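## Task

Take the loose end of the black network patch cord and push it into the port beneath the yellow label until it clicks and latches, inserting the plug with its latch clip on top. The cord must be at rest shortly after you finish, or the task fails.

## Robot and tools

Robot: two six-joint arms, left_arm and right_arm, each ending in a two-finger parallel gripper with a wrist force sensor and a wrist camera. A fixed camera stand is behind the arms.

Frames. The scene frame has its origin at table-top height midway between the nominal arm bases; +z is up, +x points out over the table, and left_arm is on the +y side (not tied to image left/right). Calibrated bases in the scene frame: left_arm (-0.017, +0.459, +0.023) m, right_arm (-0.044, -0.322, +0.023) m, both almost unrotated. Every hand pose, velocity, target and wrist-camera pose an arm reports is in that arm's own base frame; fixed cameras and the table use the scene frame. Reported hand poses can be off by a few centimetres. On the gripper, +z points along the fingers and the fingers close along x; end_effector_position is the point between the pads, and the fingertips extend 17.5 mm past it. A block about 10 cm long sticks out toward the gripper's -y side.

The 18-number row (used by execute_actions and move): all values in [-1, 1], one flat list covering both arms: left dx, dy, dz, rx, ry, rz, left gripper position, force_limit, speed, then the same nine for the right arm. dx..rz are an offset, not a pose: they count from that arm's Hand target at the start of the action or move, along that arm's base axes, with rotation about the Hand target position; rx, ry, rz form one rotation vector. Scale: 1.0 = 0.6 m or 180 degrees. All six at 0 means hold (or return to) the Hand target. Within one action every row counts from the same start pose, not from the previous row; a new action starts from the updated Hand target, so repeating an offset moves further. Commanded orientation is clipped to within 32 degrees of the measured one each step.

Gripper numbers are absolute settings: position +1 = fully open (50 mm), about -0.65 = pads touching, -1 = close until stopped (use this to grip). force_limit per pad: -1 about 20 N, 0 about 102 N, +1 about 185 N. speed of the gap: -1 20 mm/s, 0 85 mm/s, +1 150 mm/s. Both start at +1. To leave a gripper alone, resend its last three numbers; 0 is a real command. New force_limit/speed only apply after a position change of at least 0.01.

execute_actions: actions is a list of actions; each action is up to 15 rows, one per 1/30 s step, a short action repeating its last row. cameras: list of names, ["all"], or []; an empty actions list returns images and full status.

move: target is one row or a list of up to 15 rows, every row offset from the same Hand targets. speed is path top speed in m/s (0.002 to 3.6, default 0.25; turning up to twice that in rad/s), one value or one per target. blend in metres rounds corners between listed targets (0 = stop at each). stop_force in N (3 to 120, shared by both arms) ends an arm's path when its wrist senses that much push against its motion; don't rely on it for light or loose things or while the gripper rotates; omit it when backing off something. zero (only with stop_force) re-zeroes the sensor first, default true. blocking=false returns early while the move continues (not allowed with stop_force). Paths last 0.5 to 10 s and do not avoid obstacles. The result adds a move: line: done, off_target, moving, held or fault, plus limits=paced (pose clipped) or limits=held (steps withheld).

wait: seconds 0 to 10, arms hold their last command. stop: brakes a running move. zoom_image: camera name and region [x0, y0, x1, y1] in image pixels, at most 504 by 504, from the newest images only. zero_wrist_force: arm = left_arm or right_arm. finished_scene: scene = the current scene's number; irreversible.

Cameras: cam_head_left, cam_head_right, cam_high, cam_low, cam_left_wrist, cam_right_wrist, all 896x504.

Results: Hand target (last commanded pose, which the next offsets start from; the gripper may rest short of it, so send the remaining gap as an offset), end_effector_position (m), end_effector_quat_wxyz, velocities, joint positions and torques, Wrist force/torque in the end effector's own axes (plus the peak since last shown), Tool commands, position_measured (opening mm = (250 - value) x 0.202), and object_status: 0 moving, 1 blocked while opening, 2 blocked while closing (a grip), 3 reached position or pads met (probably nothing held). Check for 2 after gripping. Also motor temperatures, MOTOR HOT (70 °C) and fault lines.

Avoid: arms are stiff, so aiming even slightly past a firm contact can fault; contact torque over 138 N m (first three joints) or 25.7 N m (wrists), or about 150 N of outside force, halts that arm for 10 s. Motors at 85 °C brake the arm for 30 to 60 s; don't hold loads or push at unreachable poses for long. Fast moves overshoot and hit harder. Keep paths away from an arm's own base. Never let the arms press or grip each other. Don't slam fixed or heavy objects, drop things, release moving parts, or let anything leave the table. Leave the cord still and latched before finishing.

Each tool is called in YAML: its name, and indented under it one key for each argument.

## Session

execute_actions:
  actions: []

zoom_image:
  camera: "cam_head_left"
  region: [340, 230, 560, 390]

zoom_image:
  camera: "cam_head_right"
  region: [350, 235, 570, 315]

Scene clock: 0.00 s.
left_arm: end_effector_position=(+0.9631, -0.0032, +0.3654) position_measured=3 object_status=3 end_effector_quat_wxyz=(-0.320, +0.713, -0.401, +0.478) | right_arm: end_effector_position=(+0.2701, -0.2216, +0.3631) position_measured=3 object_status=3 end_effector_quat_wxyz=(-0.169, -0.514, +0.721, +0.432)
Joint positions: left_arm=[-0.217 -0.801 1.08 -3.061 -1.294 2.572] | right_arm=[2.735 -1.8 -1.302 -2.569 1.712 2.994]
Joint velocities: within noise
Joint torques (N m): no reading
Motor temperatures (°C): left_arm=[33 33 33 40 39 38] | right_arm=[32 33 31 40 42 43]
Wrist force (N): no reading
Wrist torque (N m): no reading
Wrist force, peak (N): no reading
Hand target: left_arm +0.9631, -0.0032, +0.3654; -0.320, +0.713, -0.401, +0.478 | right_arm +0.2701, -0.2216, +0.3631; -0.169, -0.514, +0.721, +0.432
Tool commands: left_gripper/position=+1.0 left_gripper/force_limit=+1.0 left_gripper/speed=+1.0 right_gripper/position=+1.0 right_gripper/force_limit=+1.0 right_gripper/speed=+1.0
camera_calibration:
cam_left_wrist: T_world_to_cam=[[0.235223, -0.869662, 0.434002, -0.37803], [-0.565177, -0.485663, -0.666863, 0.806055], [0.790724, -0.0884269, -0.605753, -0.406348], [0, 0, 0, 1]] pos_world=[0.865795, 0.0267803, 0.455447]
cam_right_wrist: T_world_to_cam=[[-0.412279, -0.887145, -0.207366, -0.00512707], [-0.337774, -0.0625496, 0.939147, -0.243978], [-0.84613, 0.457233, -0.273866, 0.555905], [0, 0, 0, 1]] pos_world=[0.385845, -0.273988, 0.380311]

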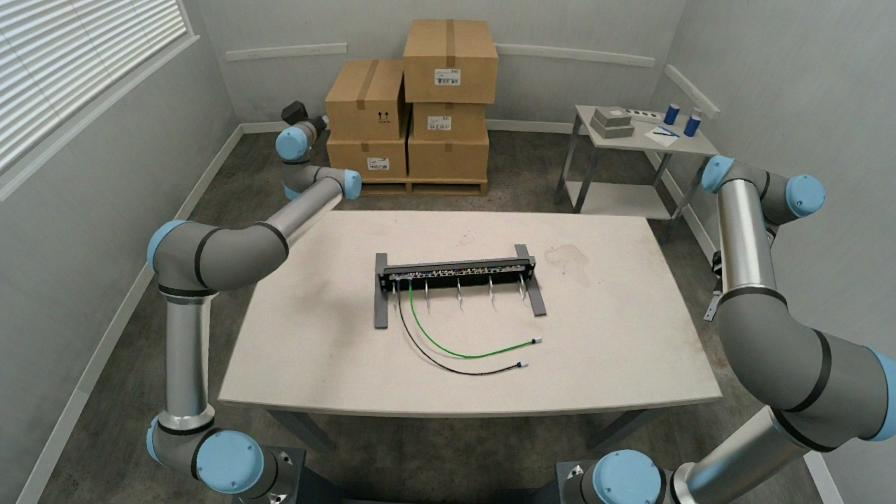

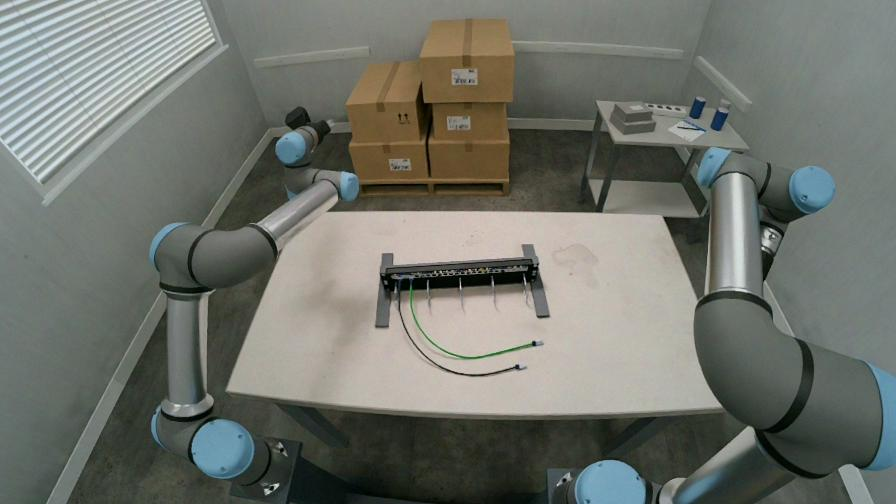

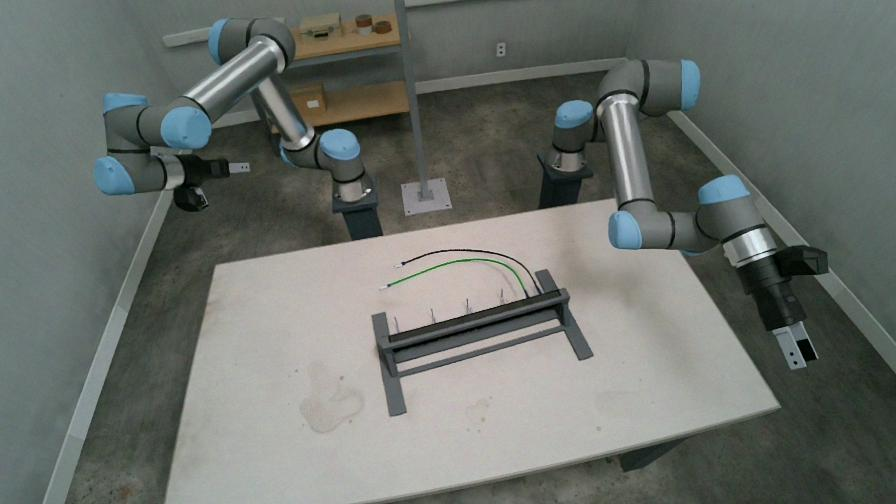

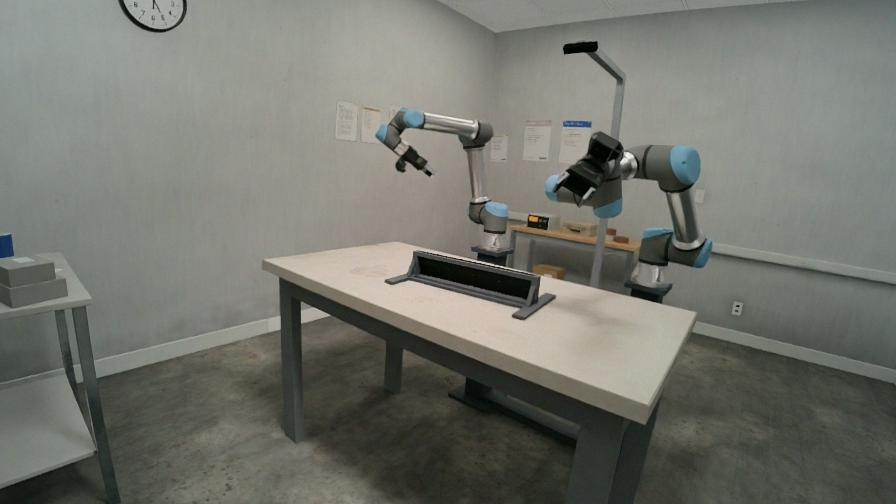

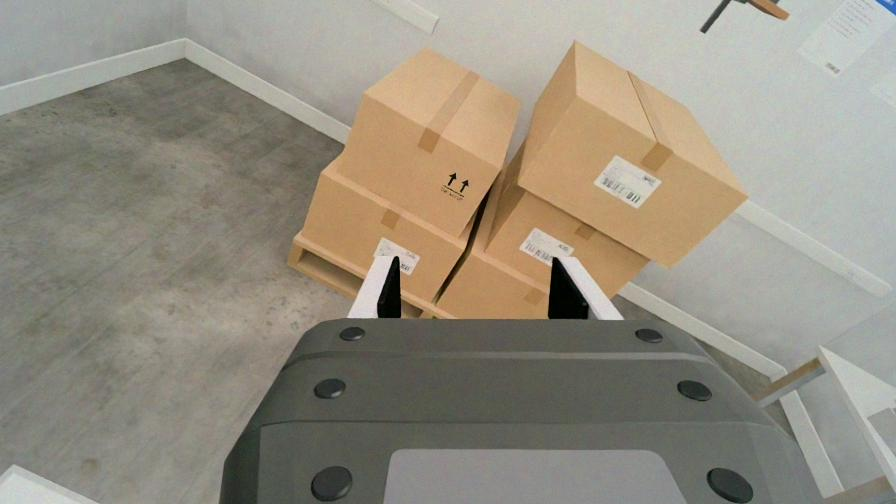

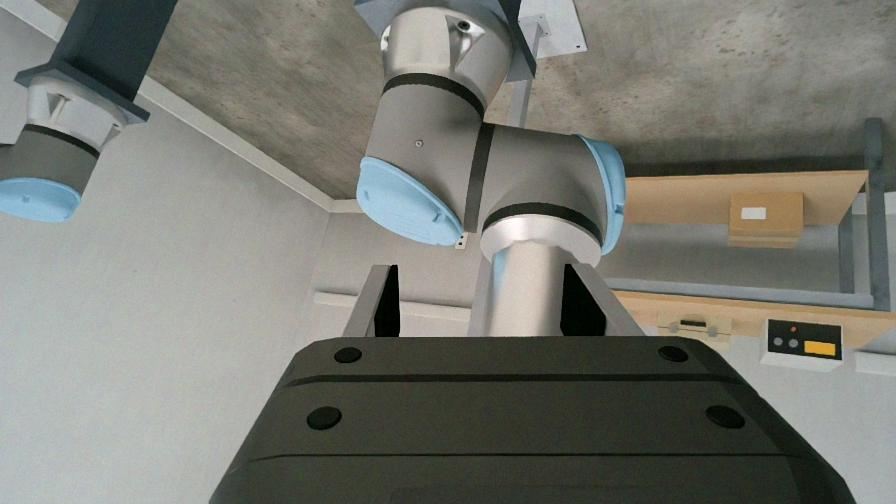

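Scaled by 2.291 from the camera's 896x504 image, which has a finer 1280x720 frame.

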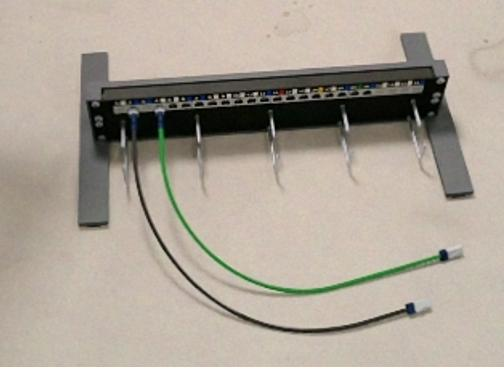

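Scaled by 2.291 from the camera's 896x504 image, which has a finer 1280x720 frame.

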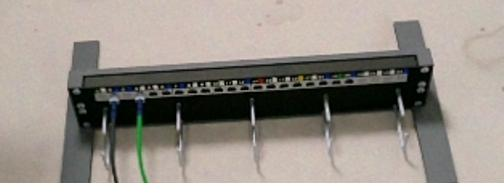

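zoom_image:
  camera: "cam_head_left"
  region: [490, 345, 550, 385]

zoom_image:
  camera: "cam_head_right"
  region: [490, 345, 550, 385]

zoom_image:
  camera: "cam_high"
  region: [370, 245, 430, 300]

zoom_image:
  camera: "cam_head_right"
  region: [450, 250, 550, 300]

Scaled by 8.400 from the camera's 896x504 image, which has a finer 1280x720 frame.

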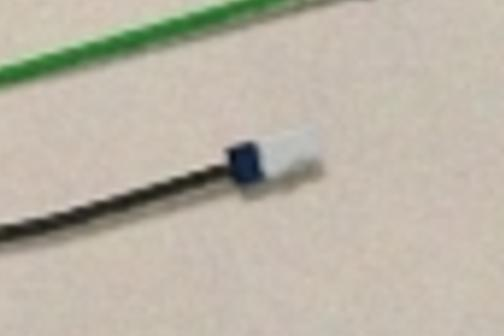

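Scaled by 8.400 from the camera's 896x504 image, which has a finer 1280x720 frame.

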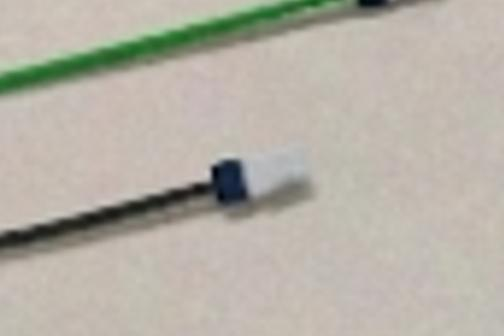

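Scaled by 8.400 from the camera's 896x504 image, which has a finer 1280x720 frame.

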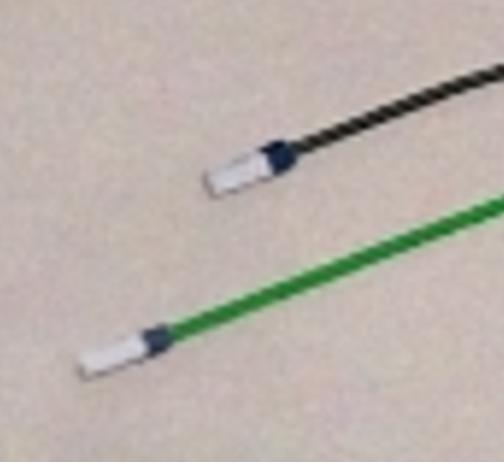

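Scaled by 5.040 from the camera's 896x504 image, which has a finer 1280x720 frame.

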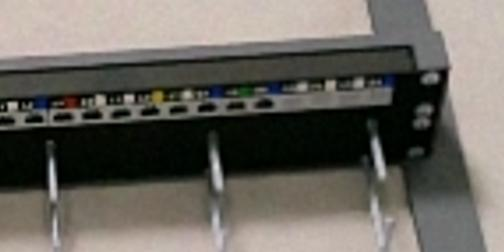

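move:
  target: [-0.772,-0.078,-0.026,-0.4968,0.0983,0.6933,1,1,1,0.134,0.571,-0.322,0.1293,-0.3305,0.5515,1,1,1]
  speed: 0.5
  cameras: ["cam_right_wrist","cam_left_wrist","cam_head_left"]

Scene clock: 66.60 s.
left_arm: end_effector_position=(+0.5000, -0.0499, +0.3498) position_measured=3 object_status=3 end_effector_quat_wxyz=(+0.000, +0.707, +0.707, +0.000) | right_arm: end_effector_position=(+0.3504, +0.1209, +0.1699) position_measured=3 object_status=3 end_effector_quat_wxyz=(+0.000, +1.000, -0.001, -0.001)
Joint positions: left_arm=[-0.368 -1.587 1.533 -1.517 -1.571 -0.367] | right_arm=[3.841 -1.286 -2.224 -1.204 1.571 2.272]
Joint torques (N m): left_arm=[-12.75 -19.07 -31.45 -0.13 -0.75 -0.55] | right_arm=[-1.7 4.71 27.86 3.89 2.03 1.12]
Wrist force (N): left_arm=[0.6 -0.6 -1.8] | right_arm=[-3.0 0.4 2.1]
Wrist torque (N m): left_arm=[0.00 0.16 0.18] | right_arm=[-0.17 0.43 -0.03]
Wrist force, peak (N): left_arm=[0.9 -2.1 -1.7] | right_arm=[-2.9 -1.0 2.9]
Hand target: left_arm +0.4999, -0.0500, +0.3498; +0.000, +0.707, +0.707, +0.000 | right_arm +0.3505, +0.1210, +0.1699; +0.000, +1.000, -0.001, -0.001
Off the commanded pose: left_arm 0.000 m, 0 deg | right_arm 0.000 m, 0 deg.
move: done
camera_calibration:
cam_left_wrist: T_world_to_cam=[[-0.0154039, 0.999825, -0.010635, 0.0713425], [0.940064, 0.0181053, 0.340518, -0.568591], [0.34065, -0.00475227, -0.940178, 0.292537], [0, 0, 0, 1]] pos_world=[0.435958, -0.0596453, 0.46941]
cam_right_wrist: T_world_to_cam=[[0.999979, 0.00540199, -0.00365622, -0.345595], [0.00630686, -0.94378, 0.330514, 0.0753602], [-0.00166524, -0.33053, -0.943794, 0.327468], [0, 0, 0, 1]] pos_world=[0.345658, 0.181228, 0.282891]
Images, in order (width x height): cam_head_left 896x504, cam_left_wrist 896x504, cam_right_wrist 896x504.

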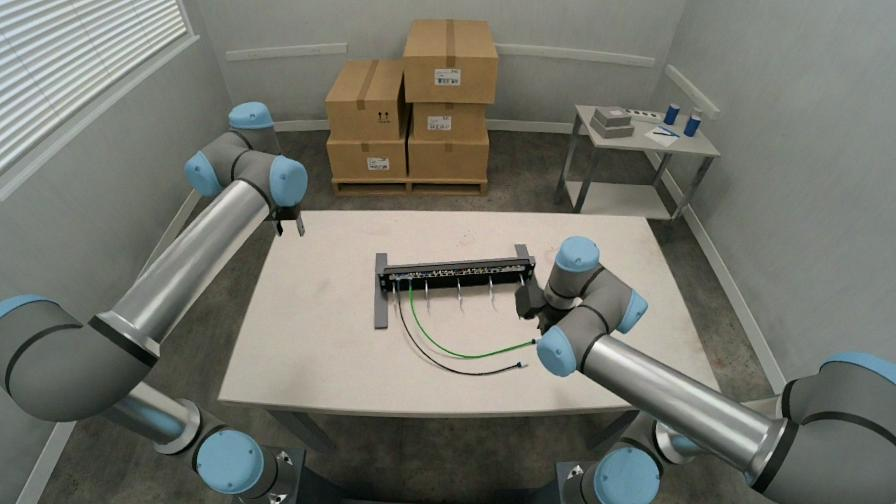

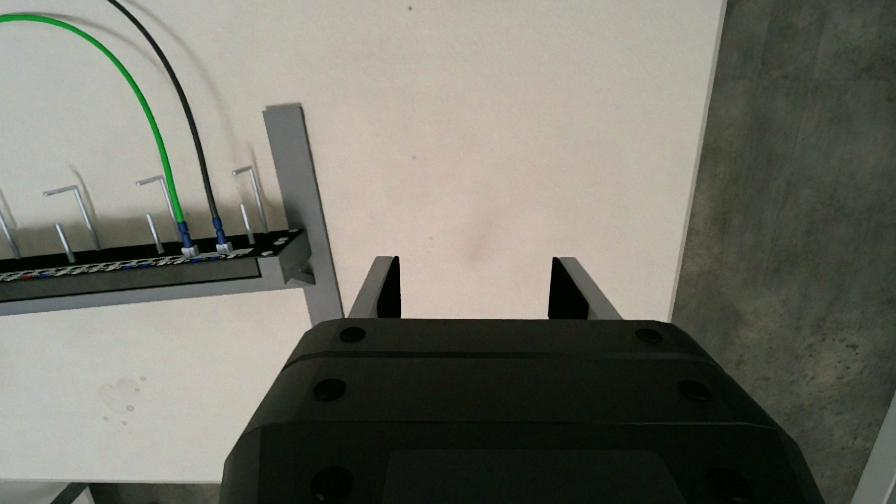

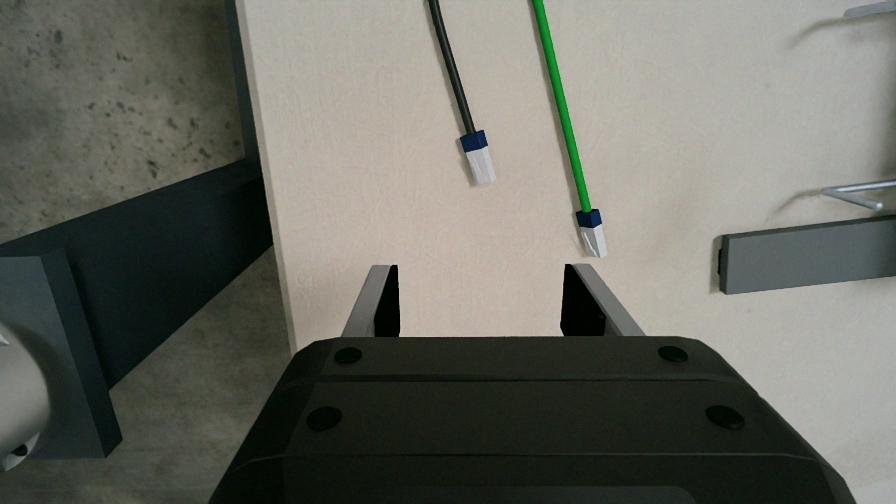

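zoom_image:
  camera: "cam_right_wrist"
  region: [440, 110, 620, 270]

zoom_image:
  camera: "cam_right_wrist"
  region: [450, 120, 510, 195]

Scaled by 2.800 from the camera's 896x504 image, which has a finer 1280x720 frame.

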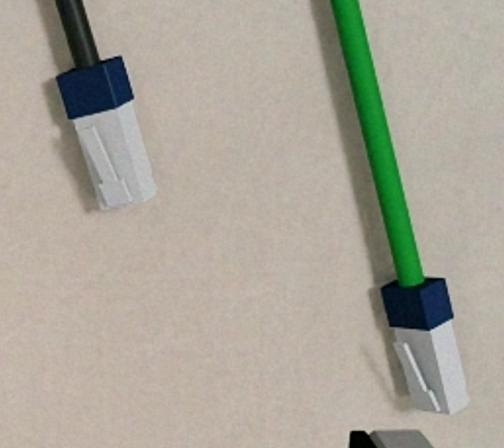

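Scaled by 6.720 from the camera's 896x504 image, which has a finer 1280x720 frame.

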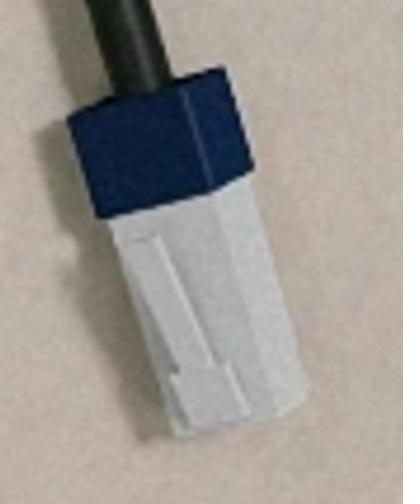

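move:
  target: [-0.1,-0.4,-0.05,-0.0427,-0.0573,-0.4059,0.6,0,1,0.166,-0.402,0.217,-0.0523,0.0523,-0.4979,0.6,0,1]
  speed: 0.4

move:
  target: [-0.195,-0.491,-0.333,0,0,0,0.6,0,1,0,0,0,0,0,0,0.6,0,1]
  speed: 0.35
  cameras: ["cam_left_wrist","cam_head_right","cam_right_wrist"]

Scene clock: 300.20 s.
left_arm: end_effector_position=(+0.4399, -0.2901, +0.3197) position_measured=63 object_status=3 end_effector_quat_wxyz=(+0.104, +0.984, +0.144, +0.015) | right_arm: end_effector_position=(+0.4500, -0.1202, +0.3000) position_measured=63 object_status=3 end_effector_quat_wxyz=(+0.074, +0.703, -0.704, -0.074)
Joint positions: left_arm=[-0.789 -1.619 1.701 -1.838 -1.67 0.483] | right_arm=[3.167 -1.597 -1.578 -1.747 1.577 3.167]
Joint torques (N m): left_arm=[12.39 -34.61 -37.63 -0.5 1.41 -0.17] | right_arm=[2.33 25.81 29.78 4.62 -1.47 0.74]
Wrist force (N): left_arm=[0.5 -0.7 -1.6] | right_arm=[-1.7 0.7 1.8]
Wrist torque (N m): left_arm=[0.01 0.23 0.32] | right_arm=[-0.04 0.30 0.14]
Wrist force, peak (N): left_arm=[1.5 -0.1 -2.2] | right_arm=[-3.0 -1.1 3.1]
Hand target: left_arm +0.4399, -0.2900, +0.3198; +0.104, +0.984, +0.144, +0.015 | right_arm +0.4501, -0.1202, +0.3001; +0.074, +0.703, -0.704, -0.074
Off the commanded pose: left_arm 0.000 m, 0 deg | right_arm 0.000 m, 0 deg.
move: done

Scene clock: 301.80 s.
left_arm: end_effector_position=(+0.3230, -0.5846, +0.1201) position_measured=63 object_status=3 end_effector_quat_wxyz=(+0.104, +0.984, +0.144, +0.015) | right_arm: end_effector_position=(+0.4501, -0.1202, +0.3001) position_measured=63 object_status=3 end_effector_quat_wxyz=(+0.074, +0.703, -0.704, -0.074)
Joint positions: left_arm=[-1.266 -1.169 1.706 -2.318 -1.575 0.015] | right_arm=[3.167 -1.597 -1.578 -1.747 1.577 3.168]
Joint torques (N m): left_arm=[2.69 -30.39 -21.49 -2.23 -1.77 0.98] | right_arm=[-2.81 25.73 32.64 3.07 -2.31 1.88]
Wrist force (N): left_arm=[1.0 -0.5 -2.2] | right_arm=[-1.6 0.6 1.5]
Wrist torque (N m): left_arm=[0.05 0.11 0.26] | right_arm=[-0.08 0.28 0.13]
Wrist force, peak (N): left_arm=[3.0 -3.2 -4.8] | right_arm=[-2.1 0.5 2.2]
Hand target: left_arm +0.3229, -0.5846, +0.1200; +0.104, +0.984, +0.144, +0.015 | right_arm +0.4501, -0.1202, +0.3001; +0.074, +0.703, -0.704, -0.074
Off the commanded pose: left_arm 0.000 m, 0 deg | right_arm 0.000 m, 0 deg.
move: done
camera_calibration:
cam_left_wrist: T_world_to_cam=[[0.954175, 0.298933, -0.0137313, -0.121806], [0.260712, -0.807897, 0.528518, -0.600387], [0.146898, -0.507879, -0.848811, -0.108236], [0, 0, 0, 1]] pos_world=[0.288652, -0.50361, 0.223771]
cam_right_wrist: T_world_to_cam=[[0.0049717, -0.999976, -0.00473297, -0.116219], [-0.854595, -0.00670655, 0.519252, 0.247613], [-0.519271, 0.0014632, -0.854608, 0.616999], [0, 0, 0, 1]] pos_world=[0.532576, -0.115459, 0.398169]
Images, in order (width x height): cam_head_right 896x504, cam_left_wrist 896x504, cam_right_wrist 896x504.

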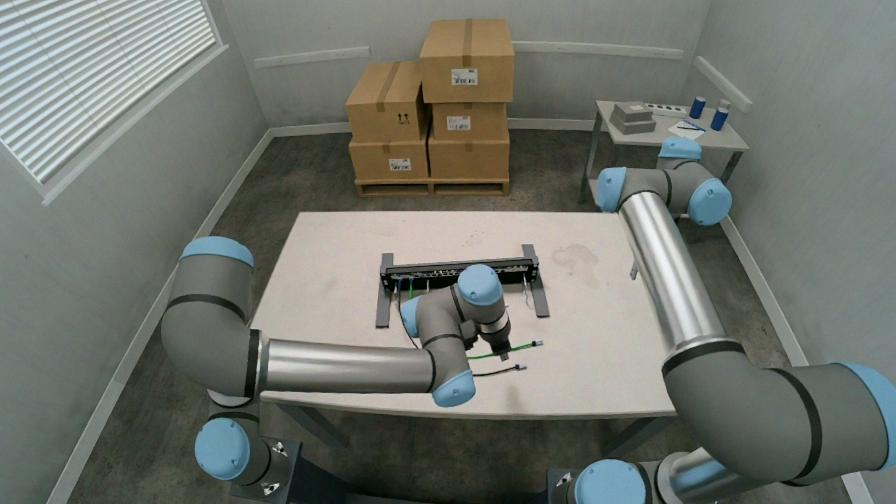

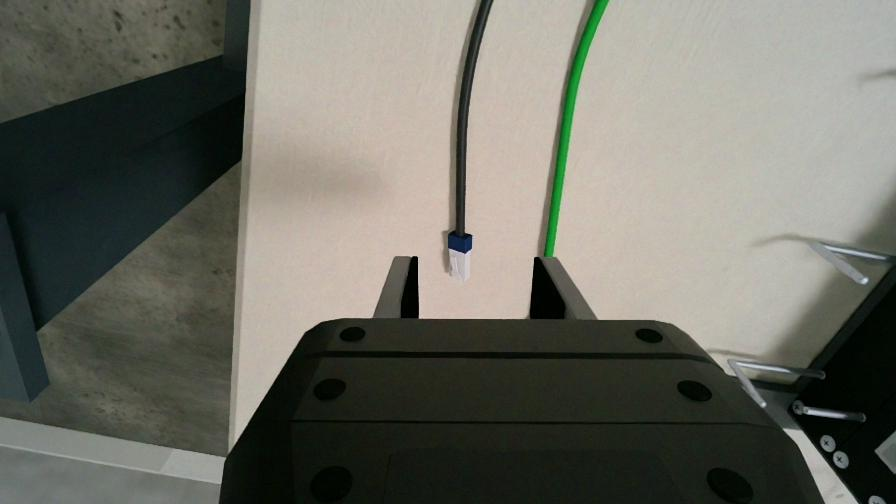

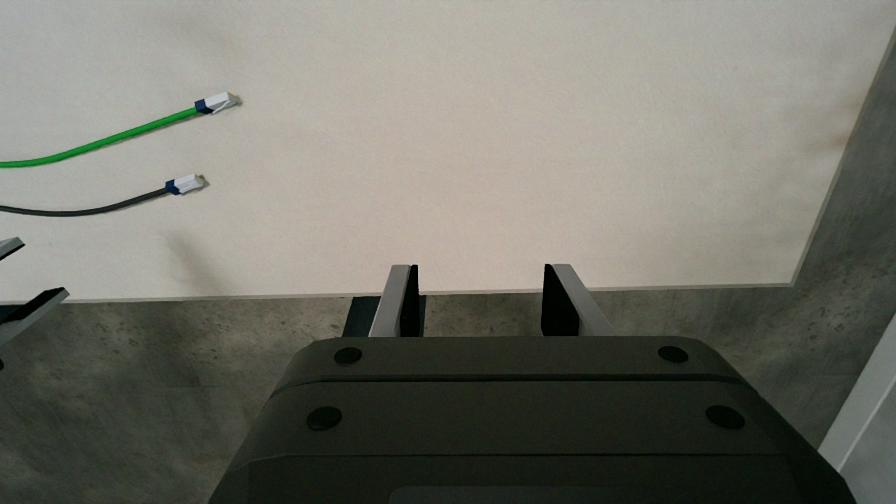

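zoom_image:
  camera: "cam_left_wrist"
  region: [430, 210, 500, 290]

zoom_image:
  camera: "cam_right_wrist"
  region: [140, 80, 260, 210]

Scaled by 6.300 from the camera's 896x504 image, which has a finer 1280x720 frame.

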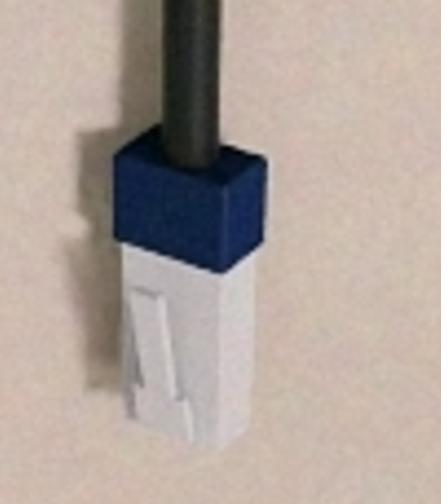

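Scaled by 3.877 from the camera's 896x504 image, which has a finer 1280x720 frame.

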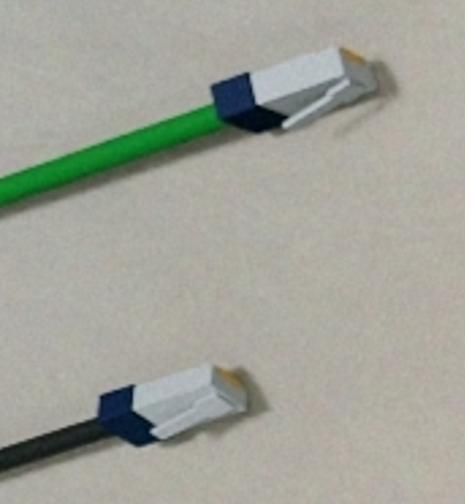

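move:
  target: [-0.007,0.0032,-0.18,0.0426,0.0127,0,0.3,-0.6,1,0,0,0,0,0,0,0.6,0,1]
  speed: 0.2

move:
  target: [0,0,-0.035,0,0,0,0.3,-0.6,1,0,0,0,0,0,0,0.6,0,1]
  speed: 0.005
  stop_force: 3
  cameras: ["cam_left_wrist"]

Scene clock: 364.10 s.
left_arm: end_effector_position=(+0.3187, -0.5828, +0.0121) position_measured=107 object_status=3 end_effector_quat_wxyz=(+0.035, +0.989, +0.144, +0.005) | right_arm: end_effector_position=(+0.4501, -0.1202, +0.3001) position_measured=63 object_status=3 end_effector_quat_wxyz=(+0.074, +0.703, -0.704, -0.074)
Joint positions: left_arm=[-1.272 -0.988 1.691 -2.345 -1.572 0.009] | right_arm=[3.167 -1.597 -1.578 -1.747 1.577 3.168]
Joint torques (N m): left_arm=[3.16 -40.39 -13.79 -0.49 0.62 0.41] | right_arm=[-3.57 24.99 32.52 1.66 -2.33 1.84]
Wrist force (N): left_arm=[0.5 -0.2 -2.0] | right_arm=[-1.9 0.5 1.7]
Wrist torque (N m): left_arm=[0.09 0.22 0.29] | right_arm=[-0.09 0.32 0.14]
Wrist force, peak (N): left_arm=[0.6 0.1 -5.4] | right_arm=[-2.1 0.4 2.0]
Hand target: left_arm +0.3187, -0.5827, +0.0120; +0.035, +0.989, +0.144, +0.005 | right_arm +0.4501, -0.1202, +0.3001; +0.074, +0.703, -0.704, -0.074
Off the commanded pose: left_arm 0.000 m, 0 deg | right_arm 0.000 m, 0 deg.
move: done

Scene clock: 368.63 s.
left_arm: end_effector_position=(+0.3187, -0.5827, -0.0047) position_measured=107 object_status=3 end_effector_quat_wxyz=(+0.035, +0.989, +0.144, +0.005) | right_arm: end_effector_position=(+0.4501, -0.1202, +0.3001) position_measured=63 object_status=3 end_effector_quat_wxyz=(+0.074, +0.703, -0.704, -0.074)
Joint positions: left_arm=[-1.272 -0.961 1.7 -2.38 -1.572 0.009] | right_arm=[3.167 -1.597 -1.578 -1.747 1.577 3.168]
Joint torques (N m): left_arm=[11.15 -52.2 -25.38 0.35 -0.76 2.23] | right_arm=[-3.64 24.92 32.03 1.63 -2.3 1.8]
Wrist force (N): left_arm=[0.5 2.4 -9.8] | right_arm=[-1.7 0.3 1.5]
Wrist torque (N m): left_arm=[0.19 0.13 0.24] | right_arm=[-0.10 0.29 0.14]
Wrist force, peak (N): left_arm=[0.6 0.0 -16.8] | right_arm=[-2.3 0.7 1.7]
Hand target: left_arm +0.3187, -0.5827, -0.0046; +0.035, +0.989, +0.144, +0.005 (not the last commanded pose) | right_arm +0.4501, -0.1202, +0.3001; +0.074, +0.703, -0.704, -0.074
Off the commanded pose: left_arm 0.004 m, 0 deg | right_arm 0.000 m, 0 deg.
move: contact (left_arm)
camera_calibration:
cam_left_wrist: T_world_to_cam=[[0.953651, 0.300686, -0.0117755, -0.118823], [0.279463, -0.870473, 0.405189, -0.574799], [0.111584, -0.389699, -0.914157, -0.132766], [0, 0, 0, 1]] pos_world=[0.288766, -0.516357, 0.110134]
Images, in order (width x height): cam_left_wrist 896x504.

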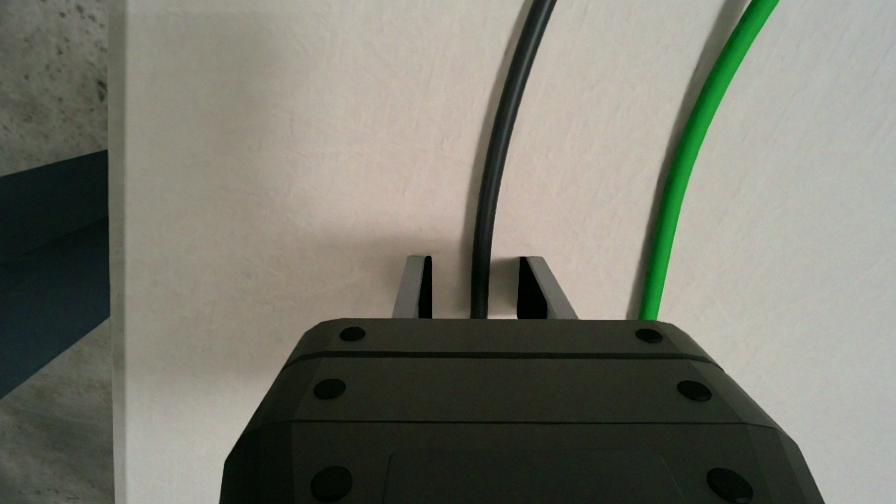

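move:
  target: [0,0,0.0022,0,0,0,0.3,-0.6,1,0,0,0,0,0,0,0.6,0,1]
  speed: 0.05

move:
  target: [0,0,0,0,0,0,-1,-0.8,-0.6,0,0,0,0,0,0,0.6,0,1]
  cameras: ["cam_left_wrist"]

Scene clock: 376.40 s.
left_arm: end_effector_position=(+0.3187, -0.5827, -0.0033) position_measured=107 object_status=3 end_effector_quat_wxyz=(+0.035, +0.989, +0.144, +0.005) | right_arm: end_effector_position=(+0.4501, -0.1202, +0.3001) position_measured=63 object_status=3 end_effector_quat_wxyz=(+0.074, +0.703, -0.704, -0.074)
Joint positions: left_arm=[-1.272 -0.964 1.7 -2.377 -1.572 0.009] | right_arm=[3.167 -1.597 -1.578 -1.747 1.577 3.168]
Joint torques (N m): left_arm=[7.58 -54.92 -31.01 -0.88 -0.85 2.15] | right_arm=[-3.35 24.76 32.15 1.72 -2.26 1.94]
Wrist force (N): left_arm=[0.5 -0.2 -1.8] | right_arm=[-2.1 0.4 1.9]
Wrist torque (N m): left_arm=[0.10 0.24 0.28] | right_arm=[-0.09 0.35 0.13]
Wrist force, peak (N): left_arm=[0.5 2.1 -10.0] | right_arm=[-2.1 0.7 2.0]
Hand target: left_arm +0.3187, -0.5827, -0.0033; +0.035, +0.989, +0.144, +0.005 | right_arm +0.4501, -0.1202, +0.3001; +0.074, +0.703, -0.704, -0.074
Off the commanded pose: left_arm 0.000 m, 0 deg | right_arm 0.000 m, 0 deg.
move: done

Scene clock: 377.13 s.
left_arm: end_effector_position=(+0.3187, -0.5827, -0.0033) position_measured=226 object_status=2 end_effector_quat_wxyz=(+0.035, +0.989, +0.144, +0.005) | right_arm: end_effector_position=(+0.4501, -0.1202, +0.3001) position_measured=63 object_status=3 end_effector_quat_wxyz=(+0.074, +0.703, -0.704, -0.074)
Joint positions: left_arm=[-1.272 -0.964 1.7 -2.377 -1.572 0.009] | right_arm=[3.167 -1.597 -1.578 -1.747 1.577 3.168]
Joint torques (N m): left_arm=[7.22 -49.42 -30.57 -3.27 -0.8 2.14] | right_arm=[-3.65 24.94 32.16 1.8 -2.28 1.78]
Wrist force (N): left_arm=[0.5 -0.2 -1.9] | right_arm=[-2.0 0.5 1.7]
Wrist torque (N m): left_arm=[0.11 0.25 0.29] | right_arm=[-0.08 0.34 0.14]
Wrist force, peak (N): left_arm=[0.4 -0.5 -2.2] | right_arm=[-1.9 0.5 2.1]
Hand target: left_arm +0.3187, -0.5827, -0.0033; +0.035, +0.989, +0.144, +0.005 | right_arm +0.4501, -0.1202, +0.3001; +0.074, +0.703, -0.704, -0.074
Off the commanded pose: left_arm 0.000 m, 0 deg | right_arm 0.000 m, 0 deg.
move: done
camera_calibration:
cam_left_wrist: T_world_to_cam=[[0.953651, 0.300686, -0.0117755, -0.118807], [0.279463, -0.870473, 0.405189, -0.575366], [0.111584, -0.389699, -0.914157, -0.131487], [0, 0, 0, 1]] pos_world=[0.288766, -0.516357, 0.111534]
Images, in order (width x height): cam_left_wrist 896x504.

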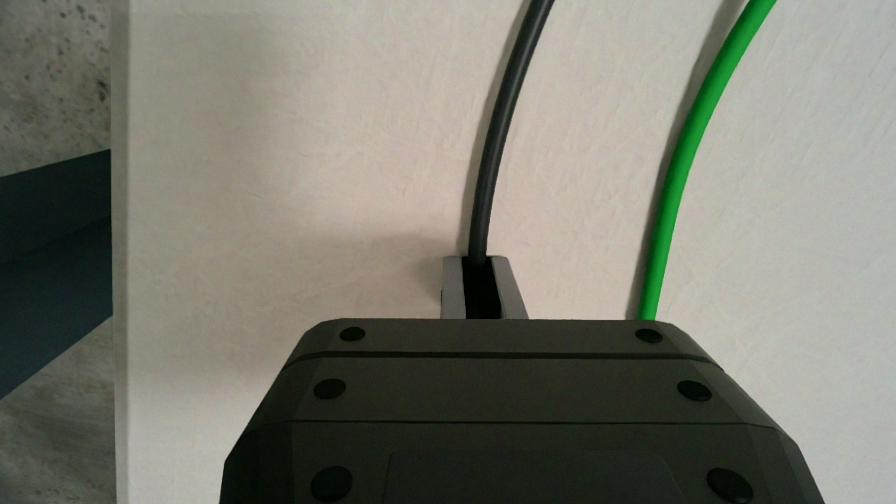

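move:
  target:
    - [0,0,0.15,0,0,0,-1,-0.8,-0.6,0,0,0,0,0,0,0.6,0,1]
    - [0.055,0.226,0.342,-0.1619,0.1211,0.3952,-1,-0.8,-0.6,0,0,0,0,0,0,0.6,0,1]
  speed: 0.3
  blend: 0.05
  cameras: ["cam_left_wrist","cam_right_wrist","cam_head_left"]

Scene clock: 412.03 s.
left_arm: end_effector_position=(+0.3518, -0.4471, +0.2019) position_measured=226 object_status=2 end_effector_quat_wxyz=(+0.230, +0.668, +0.683, -0.183) | right_arm: end_effector_position=(+0.4501, -0.1202, +0.3001) position_measured=63 object_status=3 end_effector_quat_wxyz=(+0.074, +0.703, -0.704, -0.074)
Joint positions: left_arm=[-1.036 -1.516 2.122 -2.735 -1.797 -1.124] | right_arm=[3.167 -1.597 -1.578 -1.747 1.577 3.168]
Joint torques (N m): left_arm=[-13.14 -14.31 -32.46 -1.66 -1.68 -1.43] | right_arm=[-3.63 24.96 32.35 1.68 -2.22 1.86]
Wrist force (N): left_arm=[0.3 -0.5 -1.5] | right_arm=[-1.5 0.8 1.4]
Wrist torque (N m): left_arm=[0.02 0.40 0.24] | right_arm=[-0.04 0.26 0.14]
Wrist force, peak (N): left_arm=[0.2 0.7 -3.8] | right_arm=[-2.2 0.7 2.0]
Hand target: left_arm +0.3517, -0.4471, +0.2019; +0.230, +0.668, +0.683, -0.184 | right_arm +0.4501, -0.1202, +0.3001; +0.074, +0.703, -0.704, -0.074
Off the commanded pose: left_arm 0.000 m, 0 deg | right_arm 0.000 m, 0 deg.
move: done; blend cut to 0.045 m at target 1
camera_calibration:
cam_left_wrist: T_world_to_cam=[[-0.0162029, 0.822226, -0.568931, 0.49806], [0.914301, 0.242497, 0.324421, -0.259117], [0.404711, -0.514918, -0.755691, -0.0858038], [0, 0, 0, 1]] pos_world=[0.279707, -0.390864, 0.302583]
cam_right_wrist: T_world_to_cam=[[0.0049717, -0.999976, -0.00473297, -0.116219], [-0.854595, -0.00670655, 0.519252, 0.247613], [-0.519271, 0.0014632, -0.854608, 0.616999], [0, 0, 0, 1]] pos_world=[0.532576, -0.115459, 0.398169]
Images, in order (width x height): cam_head_left 896x504, cam_left_wrist 896x504, cam_right_wrist 896x504.

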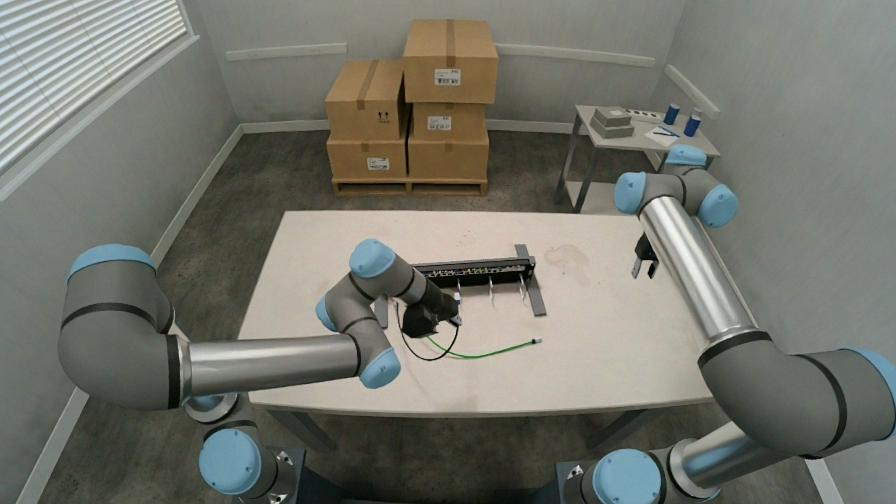

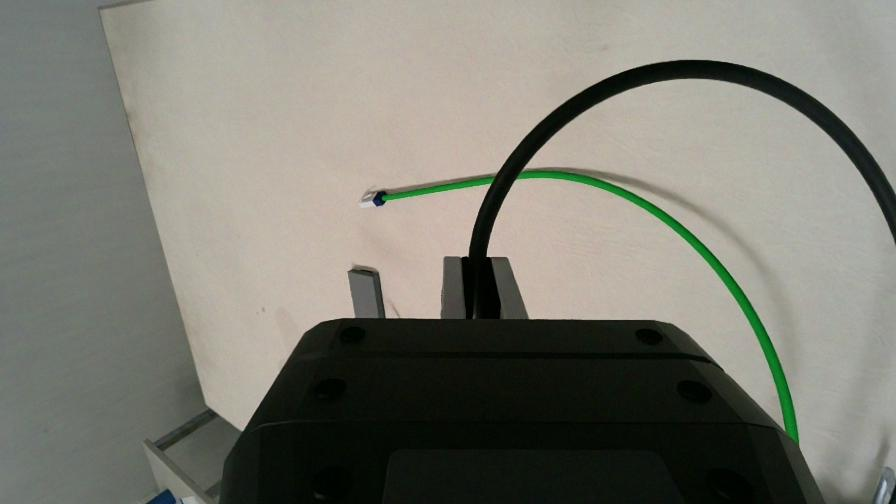

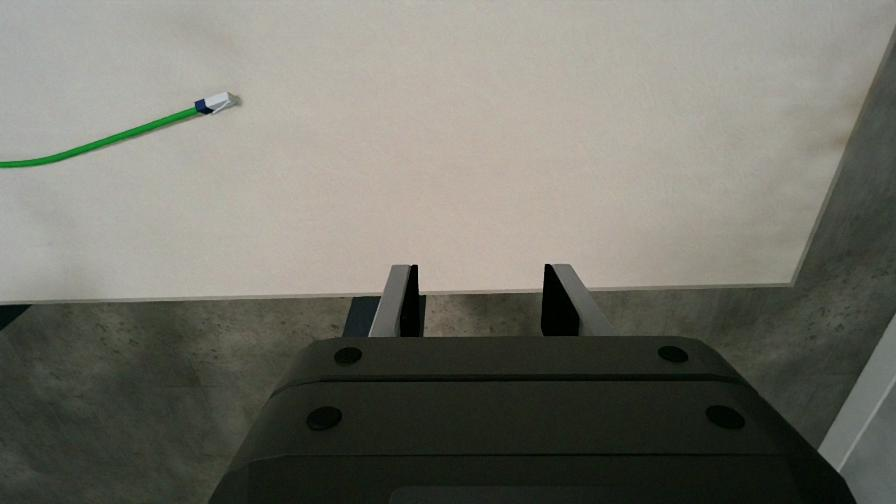

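move:
  target: [0,0,0,0,0,0,-1,-0.8,-0.6,0.007,0.752,-0.0425,0,0.0444,0,0.6,0,1]
  speed: 0.3
  cameras: ["cam_right_wrist","cam_head_left","cam_head_right"]

Scene clock: 430.47 s.
left_arm: end_effector_position=(+0.3517, -0.4471, +0.2019) position_measured=226 object_status=2 end_effector_quat_wxyz=(+0.230, +0.668, +0.683, -0.184) | right_arm: end_effector_position=(+0.4542, +0.3308, +0.2746) position_measured=63 object_status=3 end_effector_quat_wxyz=(+0.123, +0.696, -0.697, -0.123)
Joint positions: left_arm=[-1.037 -1.516 2.122 -2.735 -1.798 -1.124] | right_arm=[3.9 -1.89 -1.309 -1.771 1.809 3.87]
Joint torques (N m): left_arm=[-11.28 -13.1 -33.72 -3.55 -1.91 -1.29] | right_arm=[6.42 32.79 30.51 5.08 -2.13 -0.24]
Wrist force (N): left_arm=[0.2 -0.6 -1.7] | right_arm=[-1.9 0.8 1.4]
Wrist torque (N m): left_arm=[0.02 0.41 0.25] | right_arm=[0.00 0.27 0.20]
Wrist force, peak (N): left_arm=[0.1 -0.4 -1.9] | right_arm=[-5.4 0.9 1.7]
Hand target: left_arm +0.3517, -0.4471, +0.2019; +0.230, +0.668, +0.683, -0.184 | right_arm +0.4543, +0.3310, +0.2746; +0.122, +0.696, -0.697, -0.123
Off the commanded pose: left_arm 0.000 m, 0 deg | right_arm 0.000 m, 0 deg.
move: done
camera_calibration:
cam_right_wrist: T_world_to_cam=[[0.00424934, -0.999977, -0.00523865, 0.335184], [-0.773984, -0.00660603, 0.633171, 0.199511], [-0.633191, 0.00136407, -0.773994, 0.626243], [0, 0, 0, 1]] pos_world=[0.549526, 0.335641, 0.36014]
Images, in order (width x height): cam_head_left 896x504, cam_head_right 896x504, cam_right_wrist 896x504.

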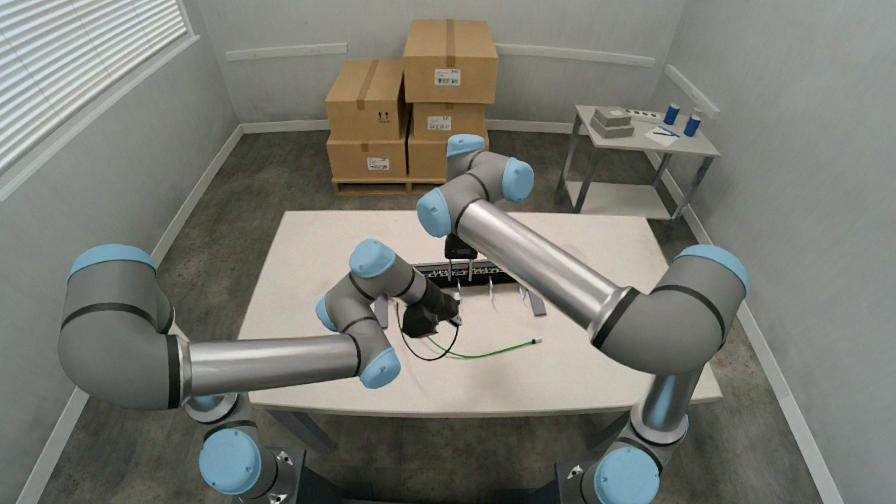

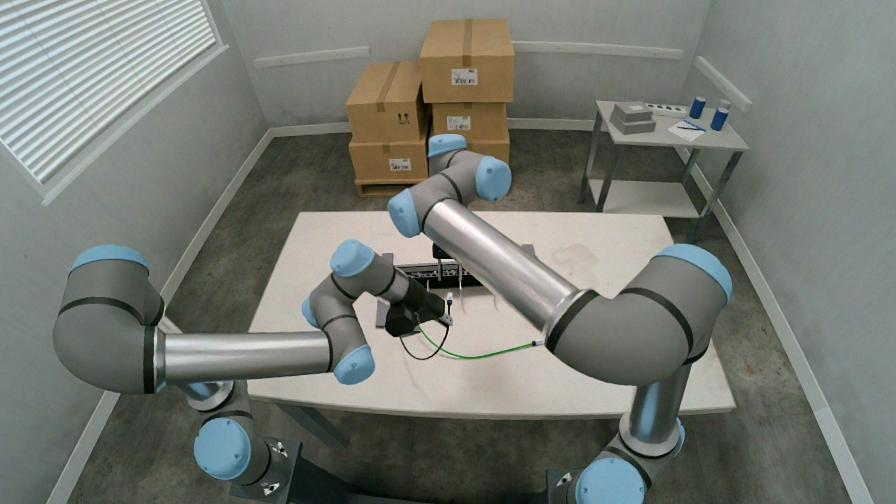

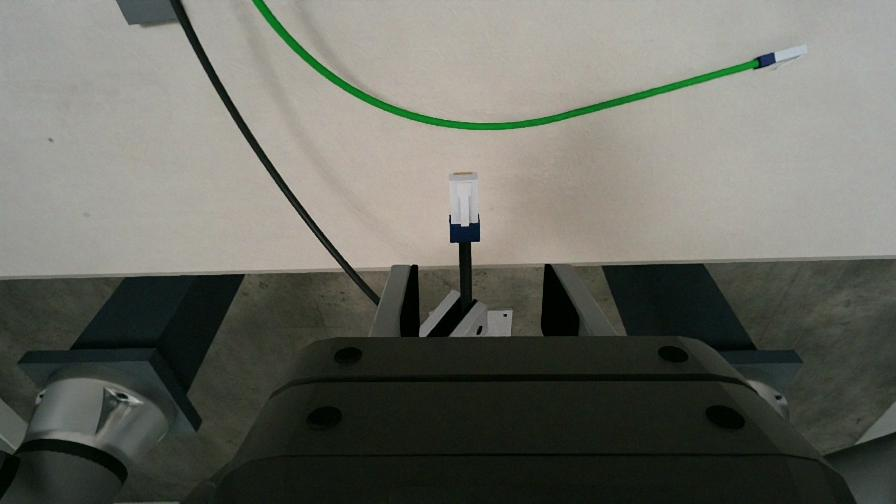

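zoom_image:
  camera: "cam_right_wrist"
  region: [400, 160, 540, 340]

zoom_image:
  camera: "cam_head_right"
  region: [380, 240, 500, 340]

Scaled by 2.800 from the camera's 896x504 image, which has a finer 1280x720 frame.

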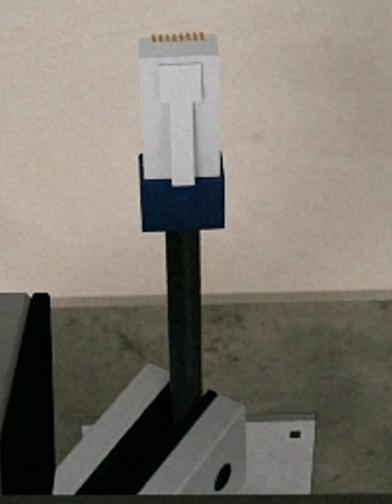

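Scaled by 4.200 from the camera's 896x504 image, which has a finer 1280x720 frame.

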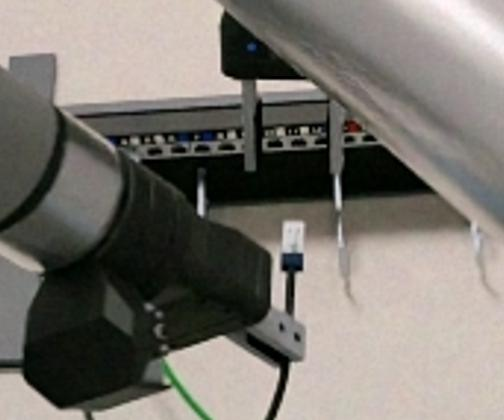

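move:
  target:
    - [0,0,0,0,0,0,-1,-0.8,-0.6,0,0.0055,0,0,0,0,0.6,0,1]
    - [0,0,0,0,0,0,-1,-0.8,-0.6,-0.0445,0.0055,-0.1228,0,0,0,0.6,0,1]
  speed: 0.12
  cameras: ["cam_right_wrist","cam_left_wrist"]

zoom_image:
  camera: "cam_right_wrist"
  region: [400, 160, 560, 340]

Scene clock: 473.40 s.
left_arm: end_effector_position=(+0.3517, -0.4471, +0.2019) position_measured=226 object_status=2 end_effector_quat_wxyz=(+0.230, +0.668, +0.683, -0.184) | right_arm: end_effector_position=(+0.4275, +0.3343, +0.2010) position_measured=63 object_status=3 end_effector_quat_wxyz=(+0.122, +0.696, -0.697, -0.123)
Joint positions: left_arm=[-1.037 -1.516 2.122 -2.735 -1.798 -1.124] | right_arm=[3.934 -1.868 -1.531 -1.563 1.818 3.905]
Joint torques (N m): left_arm=[-7.49 -13.95 -34.31 -1.04 -2.03 1.69] | right_arm=[-7.24 34.73 18.29 2.02 -0.28 -2.05]
Wrist force (N): left_arm=[0.4 -0.5 -1.6] | right_arm=[-1.9 1.2 1.4]
Wrist torque (N m): left_arm=[0.02 0.39 0.25] | right_arm=[0.06 0.20 0.03]
Wrist force, peak (N): left_arm=[0.3 -0.5 -1.8] | right_arm=[-2.2 1.1 3.2]
Hand target: left_arm +0.3517, -0.4471, +0.2019; +0.230, +0.668, +0.683, -0.184 | right_arm +0.4276, +0.3343, +0.2009; +0.122, +0.696, -0.697, -0.123
Off the commanded pose: left_arm 0.000 m, 0 deg | right_arm 0.000 m, 0 deg.
move: done
camera_calibration:
cam_left_wrist: T_world_to_cam=[[-0.0164575, 0.822196, -0.568966, 0.498213], [0.914347, 0.24264, 0.324184, -0.258978], [0.404597, -0.514897, -0.755766, -0.0857925], [0, 0, 0, 1]] pos_world=[0.279707, -0.390965, 0.302584]
cam_right_wrist: T_world_to_cam=[[0.00427953, -0.999976, -0.00551928, 0.338478], [-0.774074, -0.00680687, 0.633059, 0.225556], [-0.633081, 0.00156313, -0.774084, 0.552344], [0, 0, 0, 1]] pos_world=[0.522827, 0.339142, 0.286638]
Images, in order (width x height): cam_left_wrist 896x504, cam_right_wrist 896x504.

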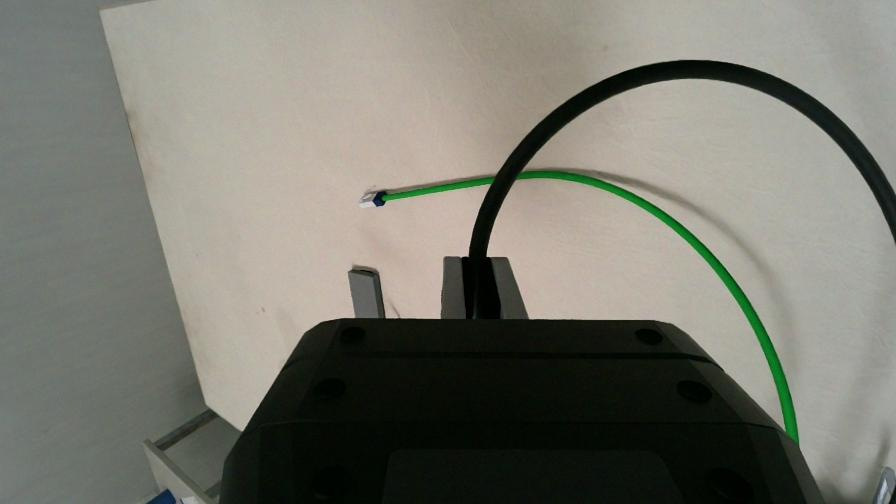

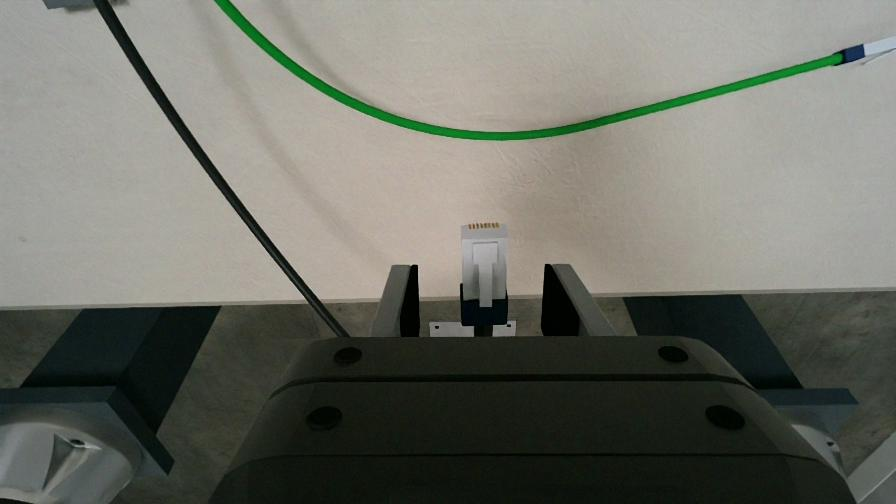

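Scaled by 2.800 from the camera's 896x504 image, which has a finer 1280x720 frame.

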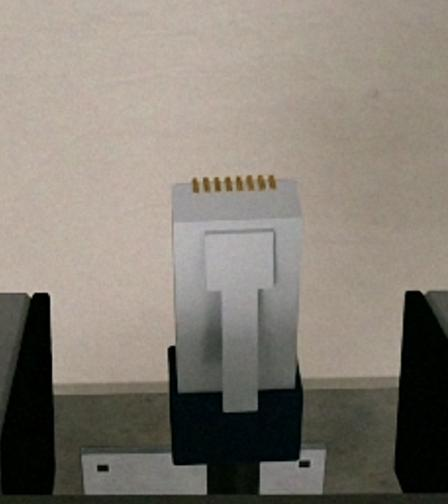

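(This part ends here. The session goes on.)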